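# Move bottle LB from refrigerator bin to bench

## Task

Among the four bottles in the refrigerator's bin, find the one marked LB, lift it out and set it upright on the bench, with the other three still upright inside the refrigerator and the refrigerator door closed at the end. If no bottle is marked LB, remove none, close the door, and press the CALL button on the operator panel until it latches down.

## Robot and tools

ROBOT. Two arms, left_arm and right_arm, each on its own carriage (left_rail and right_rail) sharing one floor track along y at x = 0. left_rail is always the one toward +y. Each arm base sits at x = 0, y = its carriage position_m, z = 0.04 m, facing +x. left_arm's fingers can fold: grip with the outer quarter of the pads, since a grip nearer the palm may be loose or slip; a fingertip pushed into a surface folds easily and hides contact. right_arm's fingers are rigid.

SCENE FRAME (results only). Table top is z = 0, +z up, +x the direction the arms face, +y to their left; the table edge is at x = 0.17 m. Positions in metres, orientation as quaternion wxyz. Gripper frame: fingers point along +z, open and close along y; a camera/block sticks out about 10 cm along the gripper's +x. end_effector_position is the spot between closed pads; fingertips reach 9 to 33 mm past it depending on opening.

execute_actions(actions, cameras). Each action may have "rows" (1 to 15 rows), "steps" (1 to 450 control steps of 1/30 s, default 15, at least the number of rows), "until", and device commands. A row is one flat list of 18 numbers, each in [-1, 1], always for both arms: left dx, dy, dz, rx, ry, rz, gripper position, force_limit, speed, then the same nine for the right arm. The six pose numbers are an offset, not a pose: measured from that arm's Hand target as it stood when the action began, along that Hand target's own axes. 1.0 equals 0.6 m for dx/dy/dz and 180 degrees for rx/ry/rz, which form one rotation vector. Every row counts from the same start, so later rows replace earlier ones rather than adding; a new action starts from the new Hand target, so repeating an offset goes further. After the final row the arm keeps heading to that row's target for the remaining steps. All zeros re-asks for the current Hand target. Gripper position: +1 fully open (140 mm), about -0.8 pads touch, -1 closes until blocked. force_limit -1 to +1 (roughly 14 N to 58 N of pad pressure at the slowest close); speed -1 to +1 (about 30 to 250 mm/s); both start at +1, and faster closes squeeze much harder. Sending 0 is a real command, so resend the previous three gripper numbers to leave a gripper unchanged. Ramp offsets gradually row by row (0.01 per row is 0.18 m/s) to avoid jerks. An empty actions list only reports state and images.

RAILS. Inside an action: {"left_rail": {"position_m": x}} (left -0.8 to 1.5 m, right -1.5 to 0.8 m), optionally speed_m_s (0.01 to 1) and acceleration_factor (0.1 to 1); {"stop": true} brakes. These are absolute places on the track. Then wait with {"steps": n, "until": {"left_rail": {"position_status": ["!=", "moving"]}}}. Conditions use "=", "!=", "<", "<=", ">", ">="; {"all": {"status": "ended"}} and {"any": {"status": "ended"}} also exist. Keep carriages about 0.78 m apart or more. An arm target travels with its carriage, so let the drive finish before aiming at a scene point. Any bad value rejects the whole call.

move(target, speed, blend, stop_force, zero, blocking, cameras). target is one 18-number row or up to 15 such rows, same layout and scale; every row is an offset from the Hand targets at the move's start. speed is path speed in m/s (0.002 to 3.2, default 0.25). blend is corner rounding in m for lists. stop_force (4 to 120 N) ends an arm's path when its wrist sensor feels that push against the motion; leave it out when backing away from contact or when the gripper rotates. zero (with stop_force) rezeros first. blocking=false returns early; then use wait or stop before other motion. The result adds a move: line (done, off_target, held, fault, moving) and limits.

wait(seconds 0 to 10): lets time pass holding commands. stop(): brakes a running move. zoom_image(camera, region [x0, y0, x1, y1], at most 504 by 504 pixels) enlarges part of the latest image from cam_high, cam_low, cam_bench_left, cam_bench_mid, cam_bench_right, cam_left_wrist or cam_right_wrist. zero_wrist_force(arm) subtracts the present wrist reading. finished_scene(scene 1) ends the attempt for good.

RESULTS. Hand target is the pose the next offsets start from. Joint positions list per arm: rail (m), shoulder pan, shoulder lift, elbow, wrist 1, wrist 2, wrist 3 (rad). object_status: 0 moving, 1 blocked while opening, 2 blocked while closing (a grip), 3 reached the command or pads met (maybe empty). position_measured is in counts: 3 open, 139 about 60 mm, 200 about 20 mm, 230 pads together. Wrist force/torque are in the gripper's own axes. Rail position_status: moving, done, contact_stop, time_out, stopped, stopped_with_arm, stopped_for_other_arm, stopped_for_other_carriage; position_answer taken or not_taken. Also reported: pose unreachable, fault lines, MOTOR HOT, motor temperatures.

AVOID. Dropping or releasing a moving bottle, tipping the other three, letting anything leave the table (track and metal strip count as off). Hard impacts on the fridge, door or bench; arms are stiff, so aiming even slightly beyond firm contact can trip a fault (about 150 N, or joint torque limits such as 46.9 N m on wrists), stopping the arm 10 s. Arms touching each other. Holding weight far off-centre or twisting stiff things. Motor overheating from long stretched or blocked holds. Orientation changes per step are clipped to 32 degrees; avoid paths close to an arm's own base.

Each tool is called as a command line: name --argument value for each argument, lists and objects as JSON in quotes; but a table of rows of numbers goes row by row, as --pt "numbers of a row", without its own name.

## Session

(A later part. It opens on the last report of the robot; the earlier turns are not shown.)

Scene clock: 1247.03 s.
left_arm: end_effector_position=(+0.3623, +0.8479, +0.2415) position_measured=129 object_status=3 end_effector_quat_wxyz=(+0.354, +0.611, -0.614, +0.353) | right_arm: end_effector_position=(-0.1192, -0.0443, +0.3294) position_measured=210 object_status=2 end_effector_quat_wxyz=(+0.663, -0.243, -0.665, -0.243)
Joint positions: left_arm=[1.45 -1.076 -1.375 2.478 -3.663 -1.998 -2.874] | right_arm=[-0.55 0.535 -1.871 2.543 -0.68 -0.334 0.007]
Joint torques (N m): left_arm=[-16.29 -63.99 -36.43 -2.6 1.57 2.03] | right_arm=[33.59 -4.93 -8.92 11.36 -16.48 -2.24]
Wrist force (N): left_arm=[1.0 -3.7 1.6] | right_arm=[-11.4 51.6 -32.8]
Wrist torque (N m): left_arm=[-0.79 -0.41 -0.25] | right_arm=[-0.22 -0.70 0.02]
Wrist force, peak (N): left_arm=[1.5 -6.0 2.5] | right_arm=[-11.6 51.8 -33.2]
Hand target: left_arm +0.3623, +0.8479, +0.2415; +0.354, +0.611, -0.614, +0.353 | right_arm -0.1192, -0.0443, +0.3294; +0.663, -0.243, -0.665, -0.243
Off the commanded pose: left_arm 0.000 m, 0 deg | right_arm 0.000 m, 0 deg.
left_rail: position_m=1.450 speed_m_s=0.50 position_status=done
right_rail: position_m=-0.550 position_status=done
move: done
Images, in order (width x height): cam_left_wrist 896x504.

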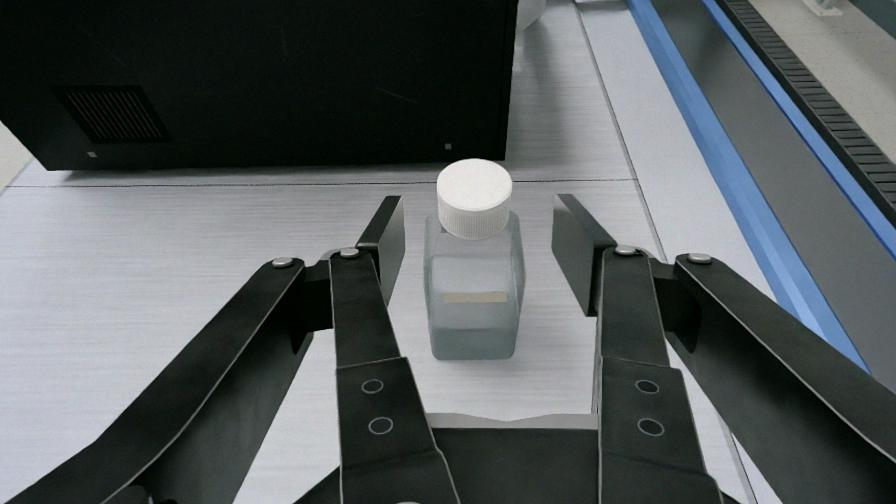

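move --target '[-0.0017,0,0.1645,0,0,0,0,-0.5,0,0,0,0,0,0,0,-0.98,0.2,-1]' --speed 0.08 --stop_force 6 --cameras '["cam_left_wrist"]'

execute_actions --actions '[{"rows":[[0,0,0,0,0,0,-1,0,-1,0,0,0,0,0,0,-0.98,0.2,-1]],"steps":45}]' --cameras '["cam_left_wrist"]'

Scene clock: 1252.73 s.
left_arm: end_effector_position=(+0.3620, +0.7629, +0.1912) position_measured=129 object_status=3 end_effector_quat_wxyz=(+0.354, +0.611, -0.614, +0.353) | right_arm: end_effector_position=(-0.1192, -0.0443, +0.3294) position_measured=210 object_status=2 end_effector_quat_wxyz=(+0.663, -0.243, -0.665, -0.243)
Joint positions: left_arm=[1.45 -1.156 -1.192 2.378 -3.764 -1.931 -2.921] | right_arm=[-0.55 0.535 -1.871 2.543 -0.68 -0.334 0.007]
Joint torques (N m): left_arm=[-17.48 -45.76 -32.57 -7.79 1.8 -3.37] | right_arm=[33.02 -5.02 -9.24 10.77 -16.96 -2.27]
Wrist force (N): left_arm=[0.7 -4.0 1.3] | right_arm=[-11.5 51.6 -32.7]
Wrist torque (N m): left_arm=[-0.87 -0.34 0.11] | right_arm=[-0.23 -0.68 0.02]
Wrist force, peak (N): left_arm=[0.7 -4.6 1.6] | right_arm=[-11.4 51.8 -33.2]
Hand target: left_arm +0.3620, +0.7629, +0.1912; +0.354, +0.611, -0.614, +0.353 | right_arm -0.1192, -0.0443, +0.3294; +0.663, -0.243, -0.665, -0.243
Off the commanded pose: left_arm 0.000 m, 0 deg | right_arm 0.000 m, 0 deg.
left_rail: position_m=1.450 speed_m_s=0.50 position_status=done
right_rail: position_m=-0.550 position_status=done
move: done
Images, in order (width x height): cam_left_wrist 896x504.

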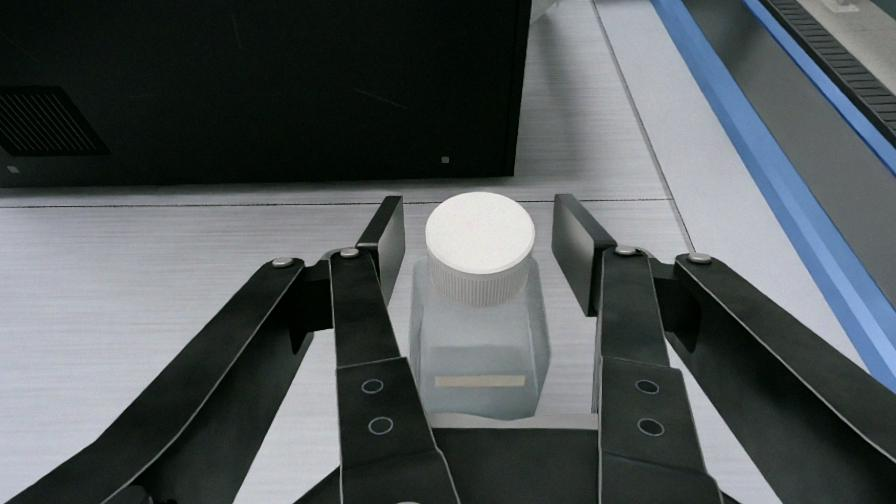

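Scene clock: 1254.43 s.
left_arm: end_effector_position=(+0.3620, +0.7629, +0.1913) position_measured=161 object_status=2 end_effector_quat_wxyz=(+0.354, +0.611, -0.614, +0.353) | right_arm: end_effector_position=(-0.1192, -0.0443, +0.3294) position_measured=210 object_status=2 end_effector_quat_wxyz=(+0.663, -0.243, -0.665, -0.243)
Joint positions: left_arm=[1.45 -1.156 -1.192 2.378 -3.764 -1.931 -2.921] | right_arm=[-0.55 0.535 -1.871 2.543 -0.68 -0.334 0.007]
Joint torques (N m): left_arm=[-16.02 -44.13 -29.25 -4.41 1.52 -2.8] | right_arm=[31.79 -4.05 -11.01 11.23 -16.65 -2.19]
Wrist force (N): left_arm=[4.4 -2.2 -2.2] | right_arm=[-11.5 51.5 -33.0]
Wrist torque (N m): left_arm=[-0.94 -0.36 0.07] | right_arm=[-0.25 -0.70 0.02]
Wrist force, peak (N): left_arm=[4.7 -2.2 -2.2] | right_arm=[-11.5 52.0 -33.1]
Hand target: left_arm +0.3620, +0.7629, +0.1912; +0.354, +0.611, -0.614, +0.353 | right_arm -0.1192, -0.0443, +0.3294; +0.663, -0.243, -0.665, -0.243
Off the commanded pose: left_arm 0.000 m, 0 deg | right_arm 0.000 m, 0 deg.
left_rail: position_m=1.450 speed_m_s=0.50 position_status=done
right_rail: position_m=-0.550 position_status=done
Images, in order (width x height): cam_left_wrist 896x504.

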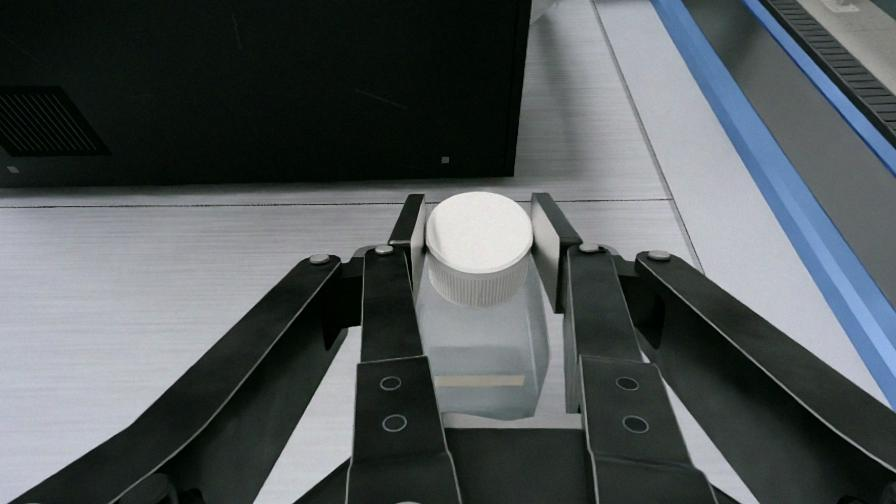

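move --pt "0.1155 0 -0.0667 0 0 0 -1 0 -1 0 0 0 0 0 0 -0.98 0.2 -1" --pt "0.2513 0.0033 -0.2937 0 0.1667 0 -1 0 -1 0 0 0 0 0 0 -0.98 0.2 -1" --speed '[0.08,0.15]' --blend '[0.02,0]' --cameras '["cam_left_wrist"]'

Scene clock: 1267.03 s.
left_arm: end_effector_position=(+0.3600, +0.8401, +0.4099) position_measured=161 object_status=2 end_effector_quat_wxyz=(+0.501, +0.498, -0.502, +0.499) | right_arm: end_effector_position=(-0.1192, -0.0443, +0.3294) position_measured=210 object_status=2 end_effector_quat_wxyz=(+0.663, -0.243, -0.665, -0.243)
Joint positions: left_arm=[1.45 -1.036 -1.282 2.417 -4.276 -2.11 -3.14] | right_arm=[-0.55 0.535 -1.871 2.543 -0.68 -0.334 0.007]
Joint torques (N m): left_arm=[18.12 -39.27 -34.97 -6.54 -2.63 -3.38] | right_arm=[29.95 -5.08 -10.19 11.2 -16.51 -3.09]
Wrist force (N): left_arm=[-2.6 -3.8 2.6] | right_arm=[-11.4 51.9 -33.0]
Wrist torque (N m): left_arm=[-0.70 -0.66 0.09] | right_arm=[-0.16 -0.70 0.01]
Wrist force, peak (N): left_arm=[-3.5 -4.0 3.8] | right_arm=[-11.4 51.9 -33.2]
Hand target: left_arm +0.3600, +0.8401, +0.4099; +0.501, +0.498, -0.502, +0.499 | right_arm -0.1192, -0.0443, +0.3294; +0.663, -0.243, -0.665, -0.243
Off the commanded pose: left_arm 0.000 m, 0 deg | right_arm 0.000 m, 0 deg.
left_rail: position_m=1.450 speed_m_s=0.50 position_status=done
right_rail: position_m=-0.550 position_status=done
move: done
Images, in order (width x height): cam_left_wrist 896x504.

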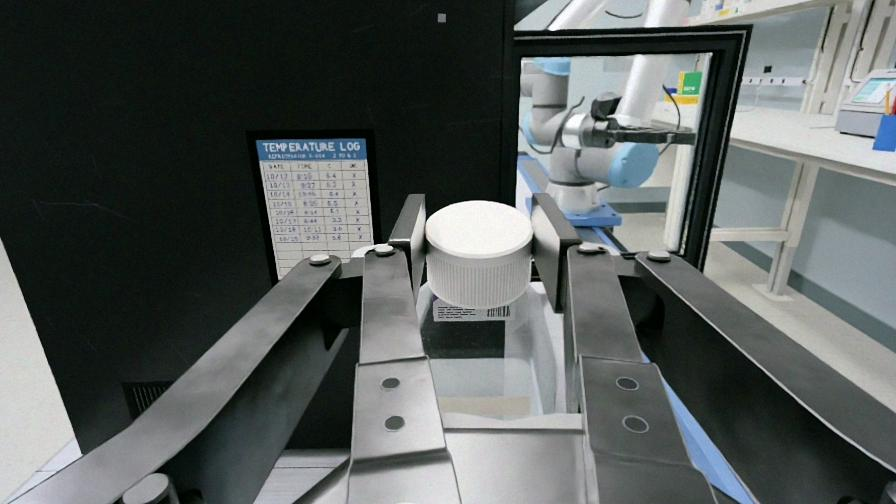

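move --pt "0.0167 0.4333 0.0667 0.1667 0 0 -1 0 -1 0 0 0 0 0 0 -0.98 0.2 -1" --pt "0.0333 0.5342 0.3487 0.5 0 0 -1 0 -1 0 0 0 0 0 0 -0.98 0.2 -1" --speed '[0.2,0.2]' --blend '[0.04,0]' --cameras '[]'

execute_actions --actions '[{"left_rail":{"position_m":1.15},"steps":200,"until":{"left_rail":{"position_status":["!=","moving"]}}}]' --cameras '["cam_left_wrist","cam_bench_left"]'

Scene clock: 1276.43 s.
left_arm: end_effector_position=(+0.0385, +0.6326, +0.4295) position_measured=161 object_status=2 end_effector_quat_wxyz=(+0.002, +0.707, -0.002, +0.708) | right_arm: end_effector_position=(-0.1192, -0.0443, +0.3294) position_measured=210 object_status=2 end_effector_quat_wxyz=(+0.663, -0.243, -0.665, -0.243)
Joint positions: left_arm=[1.45 -2.127 -0.833 1.526 -3.832 0.551 -3.144] | right_arm=[-0.55 0.535 -1.871 2.543 -0.68 -0.334 0.007]
Joint torques (N m): left_arm=[18.15 -86.83 -43.98 5.24 2.74 -2.98] | right_arm=[30.6 -5.77 -11.73 10.9 -16.79 -2.15]
Wrist force (N): left_arm=[-2.7 -3.8 2.1] | right_arm=[-11.6 51.8 -32.8]
Wrist torque (N m): left_arm=[-0.73 -0.65 0.09] | right_arm=[-0.18 -0.66 0.01]
Wrist force, peak (N): left_arm=[-3.2 -7.1 2.3] | right_arm=[-11.6 51.9 -33.0]
Hand target: left_arm +0.0384, +0.6325, +0.4295; +0.002, +0.707, -0.002, +0.708 | right_arm -0.1192, -0.0443, +0.3294; +0.663, -0.243, -0.665, -0.243
Off the commanded pose: left_arm 0.000 m, 0 deg | right_arm 0.000 m, 0 deg.
left_rail: position_m=1.450 speed_m_s=0.50 position_status=done
right_rail: position_m=-0.550 position_status=done
move: done
No camera images: "cameras" was empty.

Scene clock: 1278.47 s.
left_arm: end_effector_position=(+0.0385, +0.3325, +0.4294) position_measured=161 object_status=2 end_effector_quat_wxyz=(+0.002, +0.707, -0.002, +0.708) | right_arm: end_effector_position=(-0.1192, -0.0443, +0.3294) position_measured=210 object_status=2 end_effector_quat_wxyz=(+0.663, -0.243, -0.665, -0.243)
Joint positions: left_arm=[1.15 -2.127 -0.833 1.526 -3.831 0.551 -3.144] | right_arm=[-0.55 0.535 -1.871 2.543 -0.68 -0.334 0.007]
Joint torques (N m): left_arm=[9.62 -98.6 -37.47 3.98 1.29 -2.8] | right_arm=[32.49 -6.39 -9.35 10.54 -16.13 -2.44]
Wrist force (N): left_arm=[-2.9 -4.1 2.2] | right_arm=[-11.4 51.7 -32.9]
Wrist torque (N m): left_arm=[-0.78 -0.60 0.10] | right_arm=[-0.19 -0.71 0.02]
Wrist force, peak (N): left_arm=[-3.1 -4.8 2.5] | right_arm=[-11.6 51.7 -33.2]
Hand target: left_arm +0.0384, +0.3325, +0.4295; +0.002, +0.707, -0.002, +0.708 | right_arm -0.1192, -0.0443, +0.3294; +0.663, -0.243, -0.665, -0.243
Tool commands: left_gripper/position=-1.0 left_gripper/force_limit=+0.0 left_gripper/speed=-1.0 right_gripper/position=-0.98 right_gripper/force_limit=+0.2 right_gripper/speed=-1.0
Off the commanded pose: left_arm 0.000 m, 0 deg | right_arm 0.000 m, 0 deg.
left_rail: position_m=1.150 speed_m_s=0.50 position_status=done
right_rail: position_m=-0.550 position_status=done
Images, in order (width x height): cam_bench_left 896x504, cam_left_wrist 896x504.

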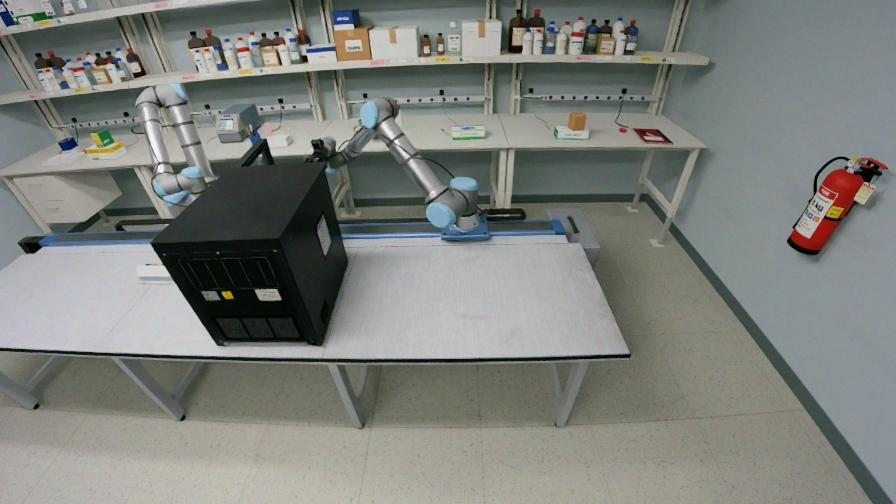

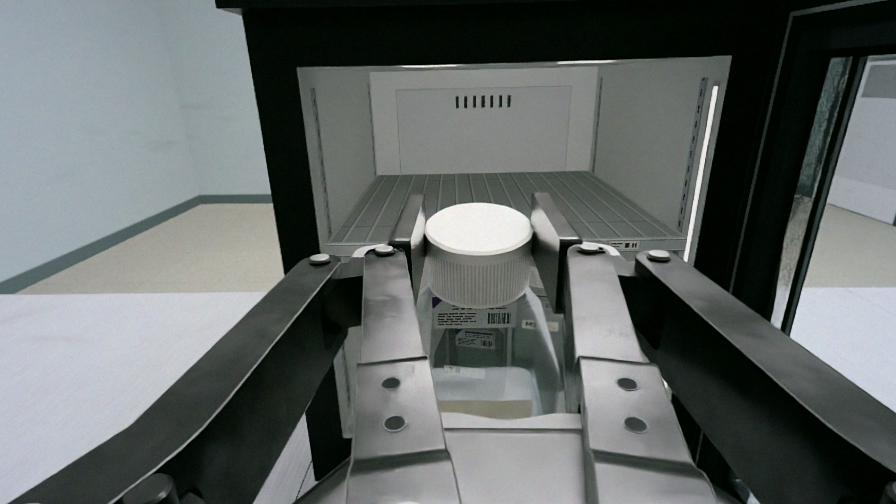

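move --target '[-0.0742,0.1458,0.3858,0,0,0,-1,0,-1,0,0,0,0,0,0,-0.98,0.2,-1]' --speed 0.15 --cameras '["cam_left_wrist"]'

zoom_image --camera "cam_left_wrist" --region '[250, 150, 700, 450]'

Scene clock: 1299.20 s.
left_arm: end_effector_position=(+0.2693, +0.2440, +0.3853) position_measured=161 object_status=2 end_effector_quat_wxyz=(+0.002, +0.707, -0.002, +0.708) | right_arm: end_effector_position=(-0.1192, -0.0443, +0.3294) position_measured=210 object_status=2 end_effector_quat_wxyz=(+0.663, -0.243, -0.665, -0.243)
Joint positions: left_arm=[1.15 -1.843 -0.739 1.44 -3.837 0.267 -3.147] | right_arm=[-0.55 0.535 -1.871 2.543 -0.68 -0.334 0.007]
Joint torques (N m): left_arm=[21.69 -96.08 -47.1 3.81 -3.49 -3.31] | right_arm=[29.95 -4.42 -10.91 10.6 -16.79 -2.45]
Wrist force (N): left_arm=[-2.5 -6.6 2.3] | right_arm=[-11.5 51.7 -33.2]
Wrist torque (N m): left_arm=[-0.75 -0.57 0.50] | right_arm=[-0.28 -0.71 0.02]
Wrist force, peak (N): left_arm=[-2.1 -6.4 4.3] | right_arm=[-11.6 52.0 -33.1]
Hand target: left_arm +0.2695, +0.2439, +0.3853; +0.002, +0.707, -0.002, +0.708 | right_arm -0.1192, -0.0443, +0.3294; +0.663, -0.243, -0.665, -0.243
Off the commanded pose: left_arm 0.000 m, 0 deg | right_arm 0.000 m, 0 deg.
left_rail: position_m=1.150 speed_m_s=0.50 position_status=done
right_rail: position_m=-0.550 position_status=done
move: done
Images, in order (width x height): cam_left_wrist 896x504.

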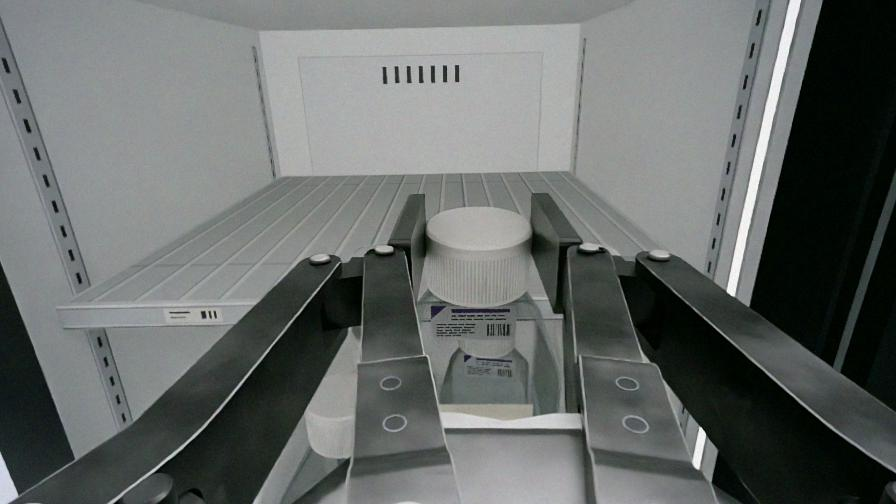

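Scaled by 1.120 from the camera's 896x504 image, which has a finer 1280x720 frame.

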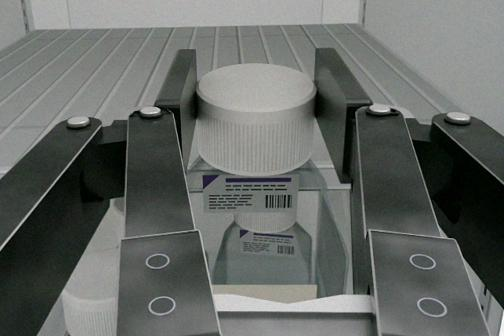

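move --target '[0,0,0.052,0,0,0,-1,0,-1,0,0,0,0,0,0,-0.98,0.2,-1]' --speed 0.03 --stop_force 4 --cameras '["cam_left_wrist"]'

zoom_image --camera "cam_left_wrist" --region '[250, 150, 700, 450]'

Scene clock: 1306.77 s.
left_arm: end_effector_position=(+0.3001, +0.2438, +0.3853) position_measured=161 object_status=2 end_effector_quat_wxyz=(+0.002, +0.707, -0.002, +0.708) | right_arm: end_effector_position=(-0.1192, -0.0443, +0.3294) position_measured=210 object_status=2 end_effector_quat_wxyz=(+0.663, -0.243, -0.665, -0.243)
Joint positions: left_arm=[1.15 -1.809 -0.742 1.445 -3.838 0.233 -3.148] | right_arm=[-0.55 0.535 -1.871 2.543 -0.68 -0.334 0.007]
Joint torques (N m): left_arm=[-14.37 -121.82 -37.54 -1.23 1.54 -1.9] | right_arm=[28.01 -9.26 -11.21 10.32 -16.31 -3.28]
Wrist force (N): left_arm=[-3.2 -6.0 -1.7] | right_arm=[-11.6 51.9 -33.3]
Wrist torque (N m): left_arm=[-0.67 -0.68 0.21] | right_arm=[-0.27 -0.70 0.02]
Wrist force, peak (N): left_arm=[-2.3 -7.0 2.3] | right_arm=[-11.7 52.3 -33.3]
Hand target: left_arm +0.3001, +0.2438, +0.3853; +0.002, +0.707, -0.002, +0.708 (not the last commanded pose) | right_arm -0.1192, -0.0443, +0.3294; +0.663, -0.243, -0.665, -0.243
Off the commanded pose: left_arm 0.001 m, 0 deg | right_arm 0.000 m, 0 deg.
left_rail: position_m=1.150 speed_m_s=0.50 position_status=done
right_rail: position_m=-0.550 position_status=done
move: contact (left_arm)
Images, in order (width x height): cam_left_wrist 896x504.

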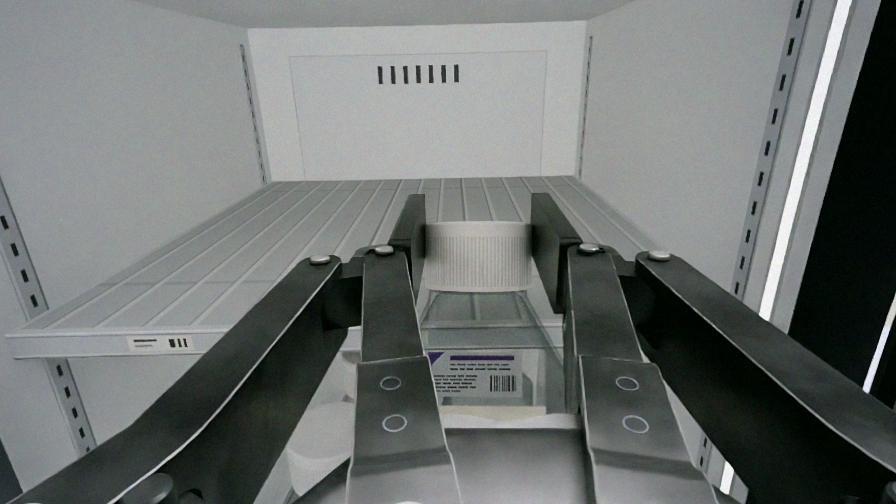

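Scaled by 1.120 from the camera's 896x504 image, which has a finer 1280x720 frame.

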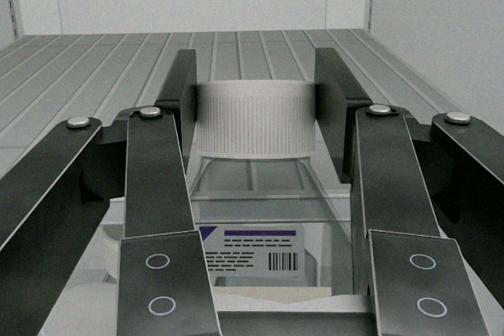

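move --target '[0,0,-0.025,0,0,0,-1,0,-1,0,0,0,0,0,0,-0.98,0.2,-1]' --speed 0.05 --cameras '["cam_left_wrist"]'

zoom_image --camera "cam_left_wrist" --region '[350, 180, 600, 430]'

Scene clock: 1319.43 s.
left_arm: end_effector_position=(+0.2853, +0.2438, +0.3853) position_measured=161 object_status=2 end_effector_quat_wxyz=(+0.002, +0.707, -0.002, +0.708) | right_arm: end_effector_position=(-0.1192, -0.0443, +0.3294) position_measured=210 object_status=2 end_effector_quat_wxyz=(+0.663, -0.243, -0.665, -0.243)
Joint positions: left_arm=[1.15 -1.825 -0.741 1.443 -3.838 0.249 -3.147] | right_arm=[-0.55 0.535 -1.871 2.543 -0.68 -0.334 0.007]
Joint torques (N m): left_arm=[-14.92 -95.35 -46.42 2.7 1.86 2.15] | right_arm=[31.1 -7.02 -12.01 10.37 -16.57 -2.5]
Wrist force (N): left_arm=[-2.6 -4.8 2.4] | right_arm=[-11.7 51.0 -32.4]
Wrist torque (N m): left_arm=[-0.79 -0.42 0.07] | right_arm=[-0.24 -0.70 0.01]
Wrist force, peak (N): left_arm=[-3.6 -6.1 -1.9] | right_arm=[-11.1 52.4 -33.6]
Hand target: left_arm +0.2851, +0.2438, +0.3853; +0.002, +0.707, -0.002, +0.708 | right_arm -0.1192, -0.0443, +0.3294; +0.663, -0.243, -0.665, -0.243
Off the commanded pose: left_arm 0.000 m, 0 deg | right_arm 0.000 m, 0 deg.
left_rail: position_m=1.150 speed_m_s=0.50 position_status=done
right_rail: position_m=-0.550 position_status=done
move: done
Images, in order (width x height): cam_left_wrist 896x504.

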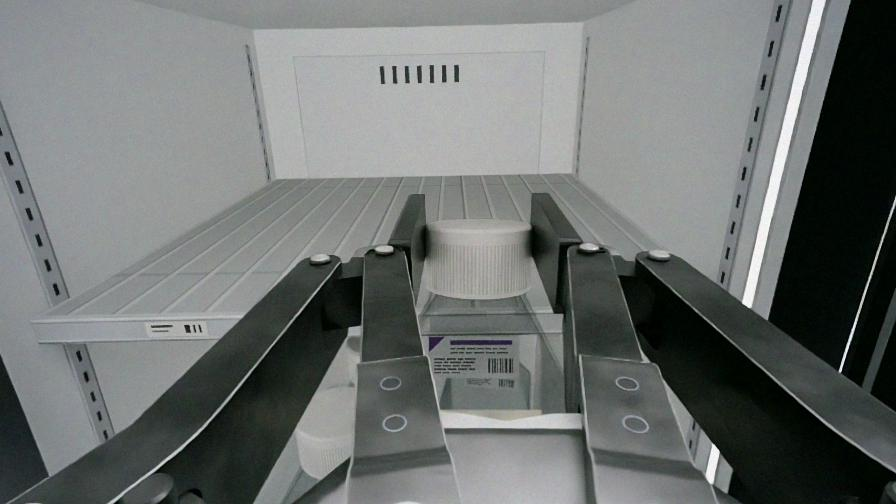

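Scaled by 2.016 from the camera's 896x504 image, which has a finer 1280x720 frame.

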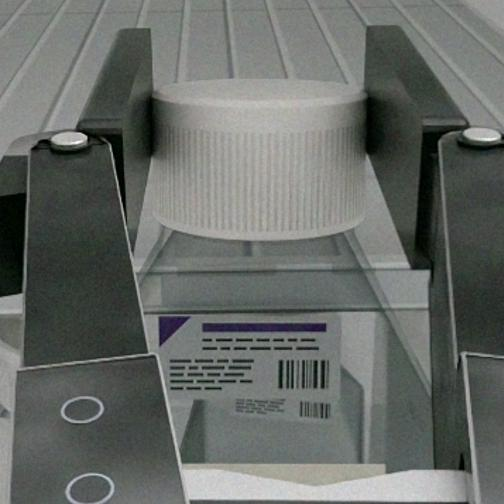

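move --pt "0 0 -0.024 0 0 0 -1 0 -1 0 0 0 0 0 0 -0.98 0.2 -1" --pt "-0.13 0 -0.024 0 0 0 -1 0 -1 0 0 0 0 0 0 -0.98 0.2 -1" --speed '[0.05,0.03]' --stop_force 4 --cameras '["cam_left_wrist"]'

zoom_image --camera "cam_left_wrist" --region '[350, 180, 600, 430]'

Scene clock: 1331.80 s.
left_arm: end_effector_position=(+0.2707, +0.2439, +0.3417) position_measured=161 object_status=2 end_effector_quat_wxyz=(+0.002, +0.707, -0.002, +0.708) | right_arm: end_effector_position=(-0.1192, -0.0443, +0.3294) position_measured=210 object_status=2 end_effector_quat_wxyz=(+0.663, -0.243, -0.665, -0.243)
Joint positions: left_arm=[1.15 -1.841 -0.692 1.443 -3.887 0.265 -3.147] | right_arm=[-0.55 0.535 -1.871 2.543 -0.68 -0.334 0.007]
Joint torques (N m): left_arm=[-10.18 -123.65 -41.47 3.45 0.12 -2.76] | right_arm=[29.98 -7.43 -12.44 10.14 -16.26 -2.86]
Wrist force (N): left_arm=[4.9 -5.2 4.0] | right_arm=[-13.7 51.1 -32.5]
Wrist torque (N m): left_arm=[-0.71 -0.42 0.24] | right_arm=[-0.27 -0.71 0.01]
Wrist force, peak (N): left_arm=[13.9 -4.9 6.1] | right_arm=[-13.7 51.5 -32.5]
Hand target: left_arm +0.2707, +0.2439, +0.3417; +0.002, +0.707, -0.002, +0.708 (not the last commanded pose) | right_arm -0.1192, -0.0443, +0.3294; +0.663, -0.243, -0.665, -0.243
Off the commanded pose: left_arm 0.034 m, 0 deg | right_arm 0.000 m, 0 deg.
left_rail: position_m=1.150 speed_m_s=0.50 position_status=done
right_rail: position_m=-0.550 position_status=done
move: contact (left_arm); path passed 1 of 2 targets
Images, in order (width x height): cam_left_wrist 896x504.

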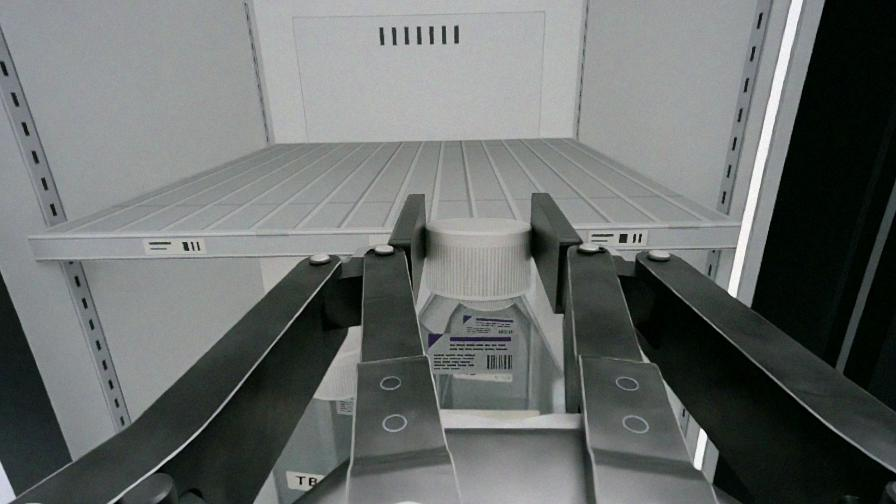

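Scaled by 2.016 from the camera's 896x504 image, which has a finer 1280x720 frame.

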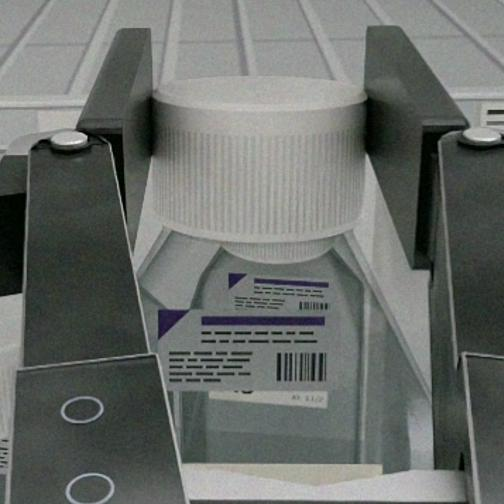

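move --pt "0.05 0 0 0 0 0 -1 0 -1 0 0 0 0 0 0 -0.98 0.2 -1" --pt "0.05 0 0 0 0.1222 0 -1 0 -1 0 0 0 0 0 0 -0.98 0.2 -1" --speed '[0.05,0.15]' --cameras '["cam_left_wrist"]'

zoom_image --camera "cam_left_wrist" --region '[350, 180, 600, 430]'

Scene clock: 1342.27 s.
left_arm: end_effector_position=(+0.2706, +0.2439, +0.3717) position_measured=161 object_status=2 end_effector_quat_wxyz=(+0.002, +0.559, -0.001, +0.829) | right_arm: end_effector_position=(-0.1192, -0.0443, +0.3294) position_measured=210 object_status=2 end_effector_quat_wxyz=(+0.663, -0.243, -0.665, -0.243)
Joint positions: left_arm=[1.15 -1.814 -0.759 1.691 -3.03 0.45 -4.139] | right_arm=[-0.55 0.535 -1.871 2.543 -0.68 -0.334 0.007]
Joint torques (N m): left_arm=[19.44 -123.52 -27.77 -0.92 6.8 -3.27] | right_arm=[29.8 -7.37 -11.07 10.37 -16.76 -3.25]
Wrist force (N): left_arm=[-1.6 -3.6 1.1] | right_arm=[-13.0 51.2 -32.8]
Wrist torque (N m): left_arm=[-0.58 -0.83 0.13] | right_arm=[-0.24 -0.73 0.01]
Wrist force, peak (N): left_arm=[5.3 -4.8 4.3] | right_arm=[-13.8 51.7 -32.9]
Hand target: left_arm +0.2706, +0.2439, +0.3717; +0.002, +0.559, -0.001, +0.829 | right_arm -0.1192, -0.0443, +0.3294; +0.663, -0.243, -0.665, -0.243
Off the commanded pose: left_arm 0.000 m, 0 deg | right_arm 0.000 m, 0 deg.
left_rail: position_m=1.150 speed_m_s=0.50 position_status=done
right_rail: position_m=-0.550 position_status=done
move: done
Images, in order (width x height): cam_left_wrist 896x504.

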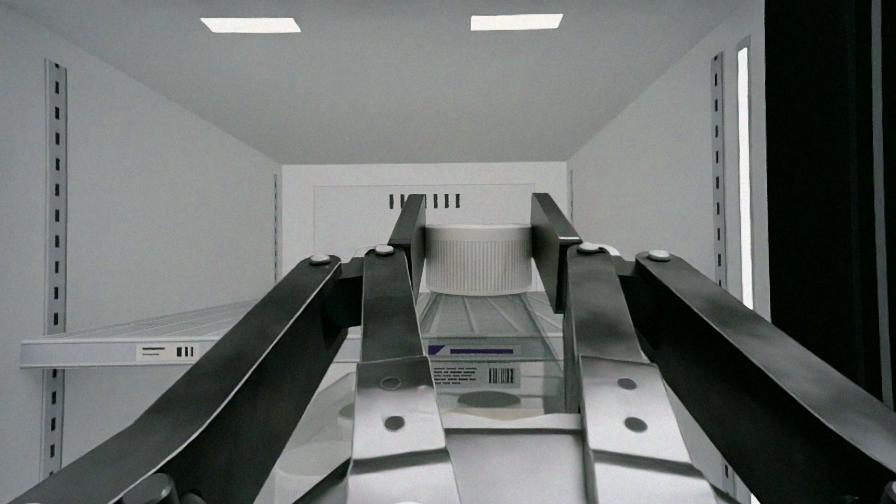

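Scaled by 2.016 from the camera's 896x504 image, which has a finer 1280x720 frame.

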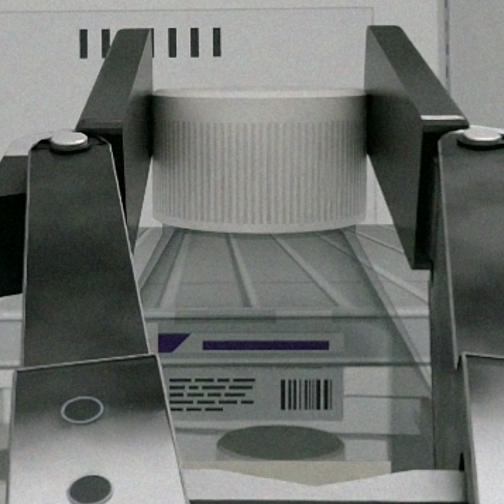

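move --pt "0.0062 0 -0.0155 0 0 0 -1 0 -1 0 0 0 0 0 0 -0.98 0.2 -1" --pt "-0.102 0 -0.0592 0 0 0 -1 0 -1 0 0 0 0 0 0 -0.98 0.2 -1" --speed '[0.05,0.03]' --stop_force 4 --cameras '["cam_left_wrist"]'

zoom_image --camera "cam_left_wrist" --region '[350, 180, 600, 430]'

Scene clock: 1358.10 s.
left_arm: end_effector_position=(+0.2607, +0.2440, +0.3017) position_measured=161 object_status=2 end_effector_quat_wxyz=(+0.002, +0.559, -0.001, +0.829) | right_arm: end_effector_position=(-0.1192, -0.0443, +0.3294) position_measured=210 object_status=2 end_effector_quat_wxyz=(+0.663, -0.243, -0.665, -0.243)
Joint positions: left_arm=[1.15 -1.825 -0.66 1.672 -3.129 0.455 -4.118] | right_arm=[-0.55 0.535 -1.871 2.543 -0.68 -0.334 0.007]
Joint torques (N m): left_arm=[17.6 -91.15 -39.14 -5.84 1.75 2] | right_arm=[29.37 -9.09 -13.56 9.71 -16.16 -2.67]
Wrist force (N): left_arm=[-1.4 -6.3 2.1] | right_arm=[-13.2 51.2 -32.5]
Wrist torque (N m): left_arm=[-0.68 -0.59 0.03] | right_arm=[-0.22 -0.73 0.01]
Wrist force, peak (N): left_arm=[-1.2 -6.8 2.2] | right_arm=[-13.1 51.4 -33.0]
Hand target: left_arm +0.2607, +0.2440, +0.3017; +0.002, +0.559, -0.001, +0.829 | right_arm -0.1192, -0.0443, +0.3294; +0.663, -0.243, -0.665, -0.243
Off the commanded pose: left_arm 0.000 m, 0 deg | right_arm 0.000 m, 0 deg.
left_rail: position_m=1.150 speed_m_s=0.50 position_status=done
right_rail: position_m=-0.550 position_status=done
move: done
Images, in order (width x height): cam_left_wrist 896x504.

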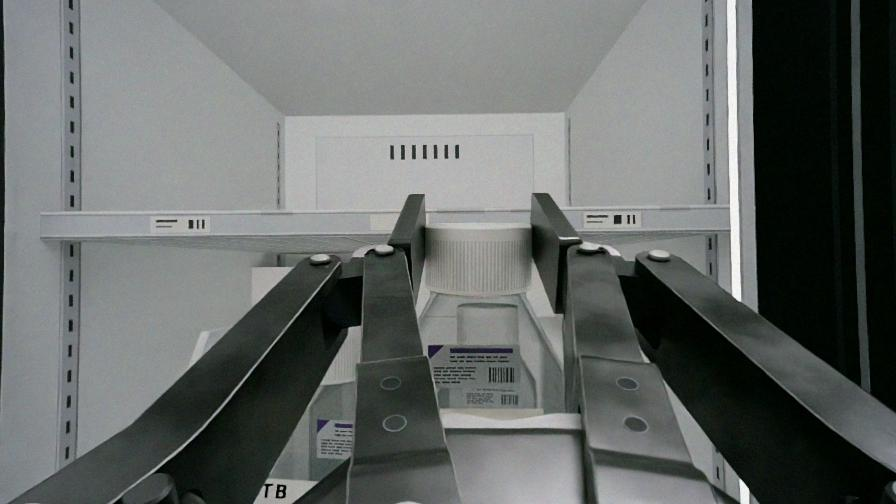

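Scaled by 2.016 from the camera's 896x504 image, which has a finer 1280x720 frame.

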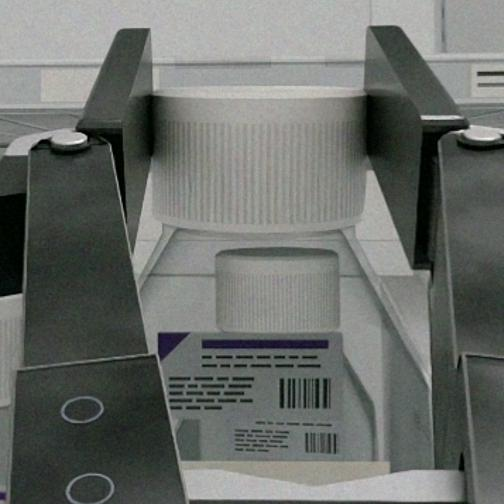

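move --target '[-0.108,0,-0.0221,0,0,0,-1,0,-1,0,0,0,0,0,0,-0.98,0.2,-1]' --speed 0.03 --stop_force 4 --cameras '["cam_left_wrist"]'

zoom_image --camera "cam_left_wrist" --region '[350, 180, 600, 430]'

Scene clock: 1364.63 s.
left_arm: end_effector_position=(+0.2656, +0.2439, +0.2755) position_measured=161 object_status=2 end_effector_quat_wxyz=(+0.002, +0.559, -0.001, +0.829) | right_arm: end_effector_position=(-0.1192, -0.0443, +0.3294) position_measured=210 object_status=2 end_effector_quat_wxyz=(+0.663, -0.243, -0.665, -0.243)
Joint positions: left_arm=[1.15 -1.819 -0.625 1.666 -3.148 0.453 -4.128] | right_arm=[-0.55 0.535 -1.871 2.543 -0.68 -0.334 0.007]
Joint torques (N m): left_arm=[-19.14 -126.12 -24.68 -0.37 5.6 2.07] | right_arm=[29.65 -10.04 -11.86 9.45 -16.58 -2.95]
Wrist force (N): left_arm=[-2.4 -5.3 1.8] | right_arm=[-13.0 51.0 -32.6]
Wrist torque (N m): left_arm=[-0.62 -0.67 0.14] | right_arm=[-0.26 -0.73 0.01]
Wrist force, peak (N): left_arm=[-3.7 -6.1 1.2] | right_arm=[-13.5 51.4 -32.9]
Hand target: left_arm +0.2656, +0.2439, +0.2755; +0.002, +0.559, -0.001, +0.829 (not the last commanded pose) | right_arm -0.1192, -0.0443, +0.3294; +0.663, -0.243, -0.665, -0.243
Off the commanded pose: left_arm 0.040 m, 0 deg | right_arm 0.000 m, 0 deg.
left_rail: position_m=1.150 speed_m_s=0.50 position_status=done
right_rail: position_m=-0.550 position_status=done
move: held (left_arm; a check stopped the path); limits=held
pose unreachable (left arm): on one or more control steps of this call, first in action 0 (counted from 0), this arm could not follow its commanded pose, so it was not sent that pose on those steps. It may still have moved: this result reports where it is.
cause: moving toward the commanded pose would bring a part of the arm (just beyond joint 5 (wrist 1)) too close to the robot's own body.
Images, in order (width x height): cam_left_wrist 896x504.

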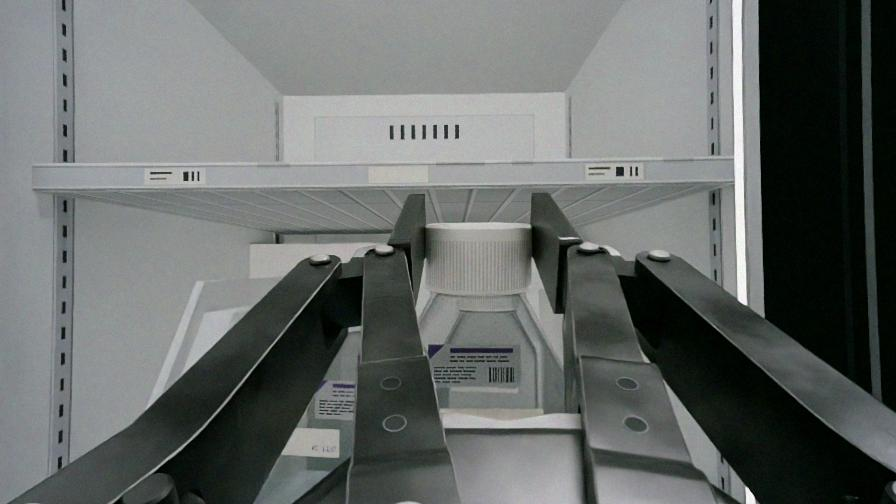

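Scaled by 2.016 from the camera's 896x504 image, which has a finer 1280x720 frame.

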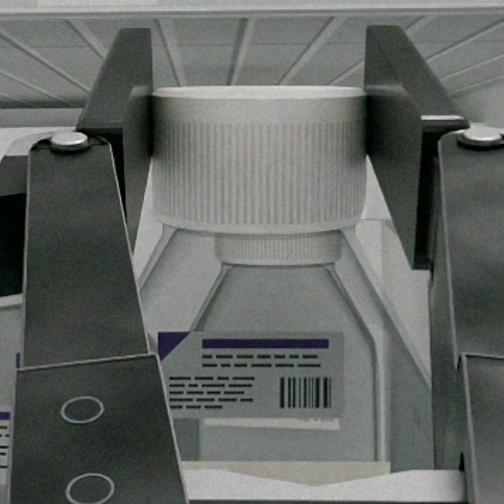

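move --target '[-0.063,0,0.0537,0,-0.1222,0,-1,0,-1,0,0,0,0,0,0,-0.98,0.2,-1]' --speed 0.05 --stop_force 12 --cameras '["cam_left_wrist"]'

zoom_image --camera "cam_left_wrist" --region '[350, 180, 600, 430]'

Scene clock: 1374.30 s.
left_arm: end_effector_position=(+0.2976, +0.2437, +0.2590) position_measured=161 object_status=2 end_effector_quat_wxyz=(+0.003, +0.667, -0.002, +0.745) | right_arm: end_effector_position=(-0.1192, -0.0443, +0.3294) position_measured=210 object_status=2 end_effector_quat_wxyz=(+0.663, -0.243, -0.665, -0.243)
Joint positions: left_arm=[1.15 -1.81 -0.617 1.558 -3.635 0.257 -3.578] | right_arm=[-0.55 0.535 -1.871 2.543 -0.68 -0.334 0.007]
Joint torques (N m): left_arm=[-23.41 -110.89 -19.2 1.33 0.01 -3.66] | right_arm=[32.15 -9.37 -13.32 9.64 -17.04 -2.46]
Wrist force (N): left_arm=[20.1 -5.7 9.3] | right_arm=[-16.1 51.0 -32.2]
Wrist torque (N m): left_arm=[-0.66 0.11 0.10] | right_arm=[-0.23 -0.79 0.01]
Wrist force, peak (N): left_arm=[27.6 -7.1 11.1] | right_arm=[-16.1 51.2 -32.5]
Hand target: left_arm +0.2976, +0.2437, +0.2590; +0.003, +0.667, -0.002, +0.745 (not the last commanded pose) | right_arm -0.1192, -0.0443, +0.3294; +0.663, -0.243, -0.665, -0.243
Off the commanded pose: left_arm 0.014 m, 6 deg | right_arm 0.000 m, 0 deg.
left_rail: position_m=1.150 speed_m_s=0.50 position_status=done
right_rail: position_m=-0.550 position_status=done
move: contact (left_arm)
Images, in order (width x height): cam_left_wrist 896x504.

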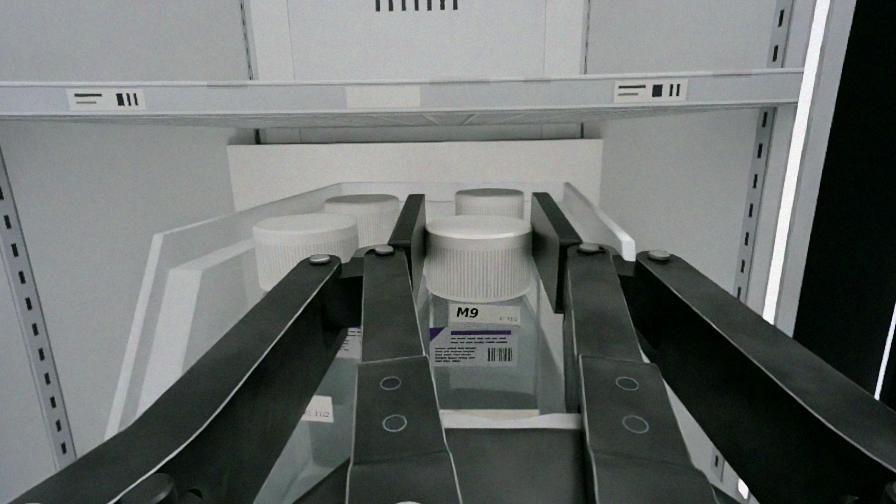

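Scaled by 2.016 from the camera's 896x504 image, which has a finer 1280x720 frame.

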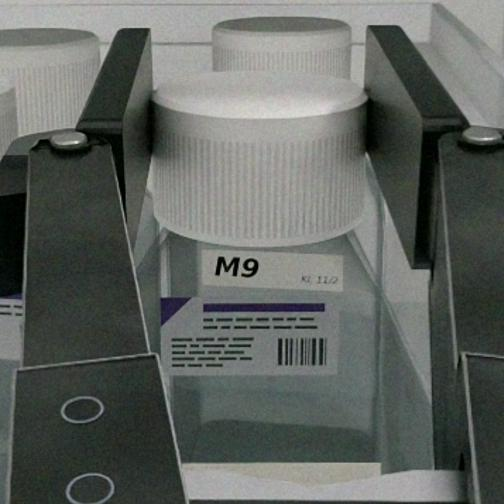

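move --pt "0.0007 0 0.0252 0 0 0 -1 0 -1 0 0 0 0 0 0 -0.98 0.2 -1" --pt "0.0007 0 0.0252 0 -0.0333 0 -1 0 -1 0 0 0 0 0 0 -0.98 0.2 -1" --speed '[0.04,0.1]' --cameras '[]'

move --target '[-0.04,0,0,0,0,0,-1,0,-1,0,0,0,0,0,0,-0.98,0.2,-1]' --speed 0.02 --stop_force 5 --cameras '["cam_left_wrist"]'

zoom_image --camera "cam_left_wrist" --region '[350, 180, 600, 430]'

Scene clock: 1385.67 s.
left_arm: end_effector_position=(+0.3125, +0.2436, +0.2611) position_measured=161 object_status=2 end_effector_quat_wxyz=(+0.003, +0.705, -0.002, +0.709) | right_arm: end_effector_position=(-0.1192, -0.0443, +0.3294) position_measured=210 object_status=2 end_effector_quat_wxyz=(+0.663, -0.243, -0.665, -0.243)
Joint positions: left_arm=[1.15 -1.796 -0.601 1.447 -3.96 0.218 -3.17] | right_arm=[-0.55 0.535 -1.871 2.543 -0.68 -0.334 0.007]
Joint torques (N m): left_arm=[14.68 -65.81 -31.08 -3.26 0.48 1.96] | right_arm=[27.31 -11.1 -11.89 9.25 -16.67 -2.68]
Wrist force (N): left_arm=[36.1 -8.2 -2.4] | right_arm=[-18.5 52.9 -33.7]
Wrist torque (N m): left_arm=[-0.51 0.49 -0.13] | right_arm=[-0.22 -0.73 0.01]
Wrist force, peak (N): left_arm=[40.3 -9.1 -1.9] | right_arm=[-18.6 53.2 -33.8]
Hand target: left_arm +0.3126, +0.2436, +0.2611; +0.003, +0.705, -0.002, +0.709 | right_arm -0.1192, -0.0443, +0.3294; +0.663, -0.243, -0.665, -0.243
Off the commanded pose: left_arm 0.000 m, 0 deg | right_arm 0.000 m, 0 deg.
left_rail: position_m=1.150 speed_m_s=0.50 position_status=done
right_rail: position_m=-0.550 position_status=done
move: done
No camera images: "cameras" was empty.

Scene clock: 1387.63 s.
left_arm: end_effector_position=(+0.3126, +0.2436, +0.2494) position_measured=161 object_status=2 end_effector_quat_wxyz=(+0.003, +0.705, -0.002, +0.709) | right_arm: end_effector_position=(-0.1192, -0.0443, +0.3294) position_measured=210 object_status=2 end_effector_quat_wxyz=(+0.663, -0.243, -0.665, -0.243)
Joint positions: left_arm=[1.15 -1.795 -0.586 1.444 -3.972 0.218 -3.169] | right_arm=[-0.55 0.535 -1.871 2.543 -0.68 -0.334 0.007]
Joint torques (N m): left_arm=[16.11 -122.45 -26.54 2.08 -0.36 -2.48] | right_arm=[26.14 -10.28 -13.37 9.3 -16.89 -2.74]
Wrist force (N): left_arm=[7.9 -6.3 0.6] | right_arm=[-15.2 51.7 -32.8]
Wrist torque (N m): left_arm=[-0.46 -0.34 0.05] | right_arm=[-0.25 -0.76 0.01]
Wrist force, peak (N): left_arm=[42.3 -10.8 -4.2] | right_arm=[-19.5 53.3 -33.8]
Hand target: left_arm +0.3126, +0.2436, +0.2494; +0.003, +0.705, -0.002, +0.709 (not the last commanded pose) | right_arm -0.1192, -0.0443, +0.3294; +0.663, -0.243, -0.665, -0.243
Off the commanded pose: left_arm 0.012 m, 0 deg | right_arm 0.000 m, 0 deg.
left_rail: position_m=1.150 speed_m_s=0.50 position_status=done
right_rail: position_m=-0.550 position_status=done
move: contact (left_arm)
Images, in order (width x height): cam_left_wrist 896x504.

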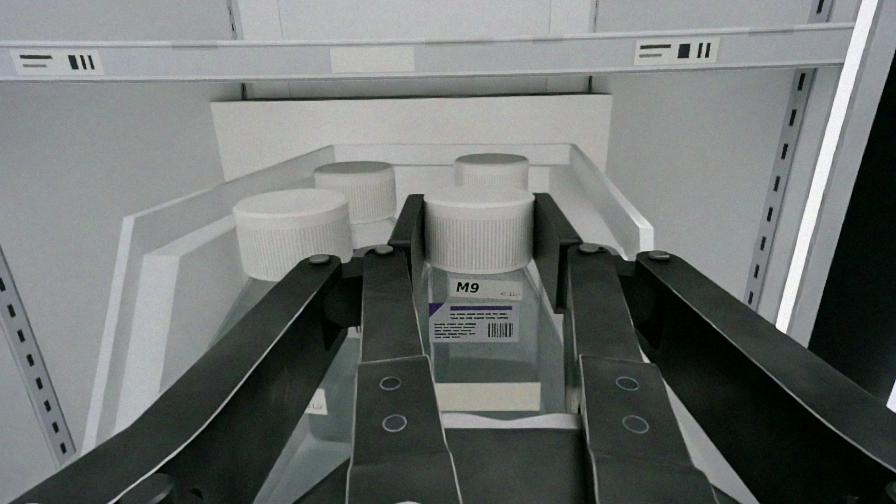

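Scaled by 2.016 from the camera's 896x504 image, which has a finer 1280x720 frame.

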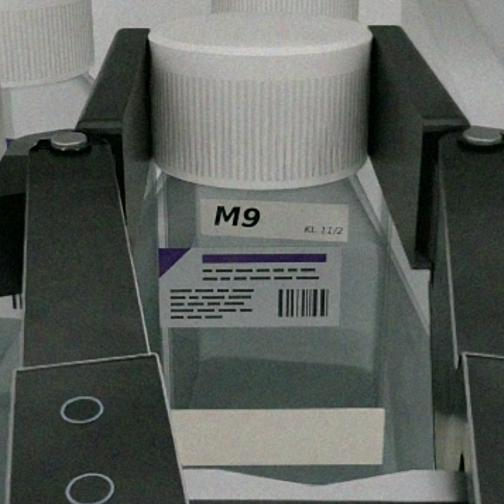

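execute_actions --actions '[{"rows":[[0,0,0,0,0,0,0.0,0,-1,0,0,0,0,0,0,-0.98,0.2,-1]],"steps":30}]' --cameras '["cam_left_wrist"]'

Scene clock: 1391.30 s.
left_arm: end_effector_position=(+0.3126, +0.2436, +0.2494) position_measured=129 object_status=3 end_effector_quat_wxyz=(+0.003, +0.705, -0.002, +0.709) | right_arm: end_effector_position=(-0.1192, -0.0443, +0.3294) position_measured=210 object_status=2 end_effector_quat_wxyz=(+0.663, -0.243, -0.665, -0.243)
Joint positions: left_arm=[1.15 -1.795 -0.586 1.444 -3.972 0.218 -3.169] | right_arm=[-0.55 0.535 -1.871 2.543 -0.68 -0.334 0.007]
Joint torques (N m): left_arm=[8.16 -125.95 -37.48 2.19 -0.41 -2.08] | right_arm=[28.12 -13.74 -13.46 9.27 -16.73 -2.75]
Wrist force (N): left_arm=[1.3 -12.8 4.7] | right_arm=[-14.6 50.7 -32.3]
Wrist torque (N m): left_arm=[-1.74 -0.39 -0.19] | right_arm=[-0.29 -0.71 0.01]
Wrist force, peak (N): left_arm=[1.4 -12.8 4.9] | right_arm=[-15.4 52.0 -32.8]
Hand target: left_arm +0.3126, +0.2436, +0.2494; +0.003, +0.705, -0.002, +0.709 | right_arm -0.1192, -0.0443, +0.3294; +0.663, -0.243, -0.665, -0.243
Off the commanded pose: left_arm 0.000 m, 0 deg | right_arm 0.000 m, 0 deg.
left_rail: position_m=1.150 speed_m_s=0.50 position_status=done
right_rail: position_m=-0.550 position_status=done
Images, in order (width x height): cam_left_wrist 896x504.

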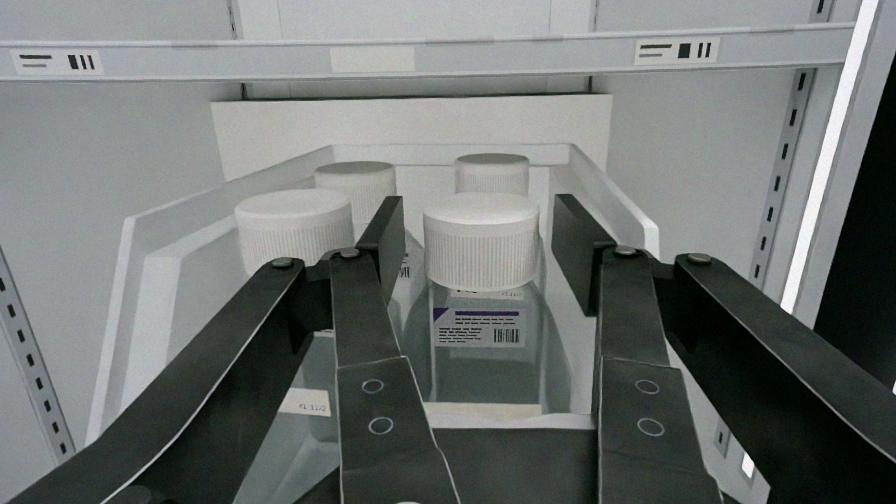

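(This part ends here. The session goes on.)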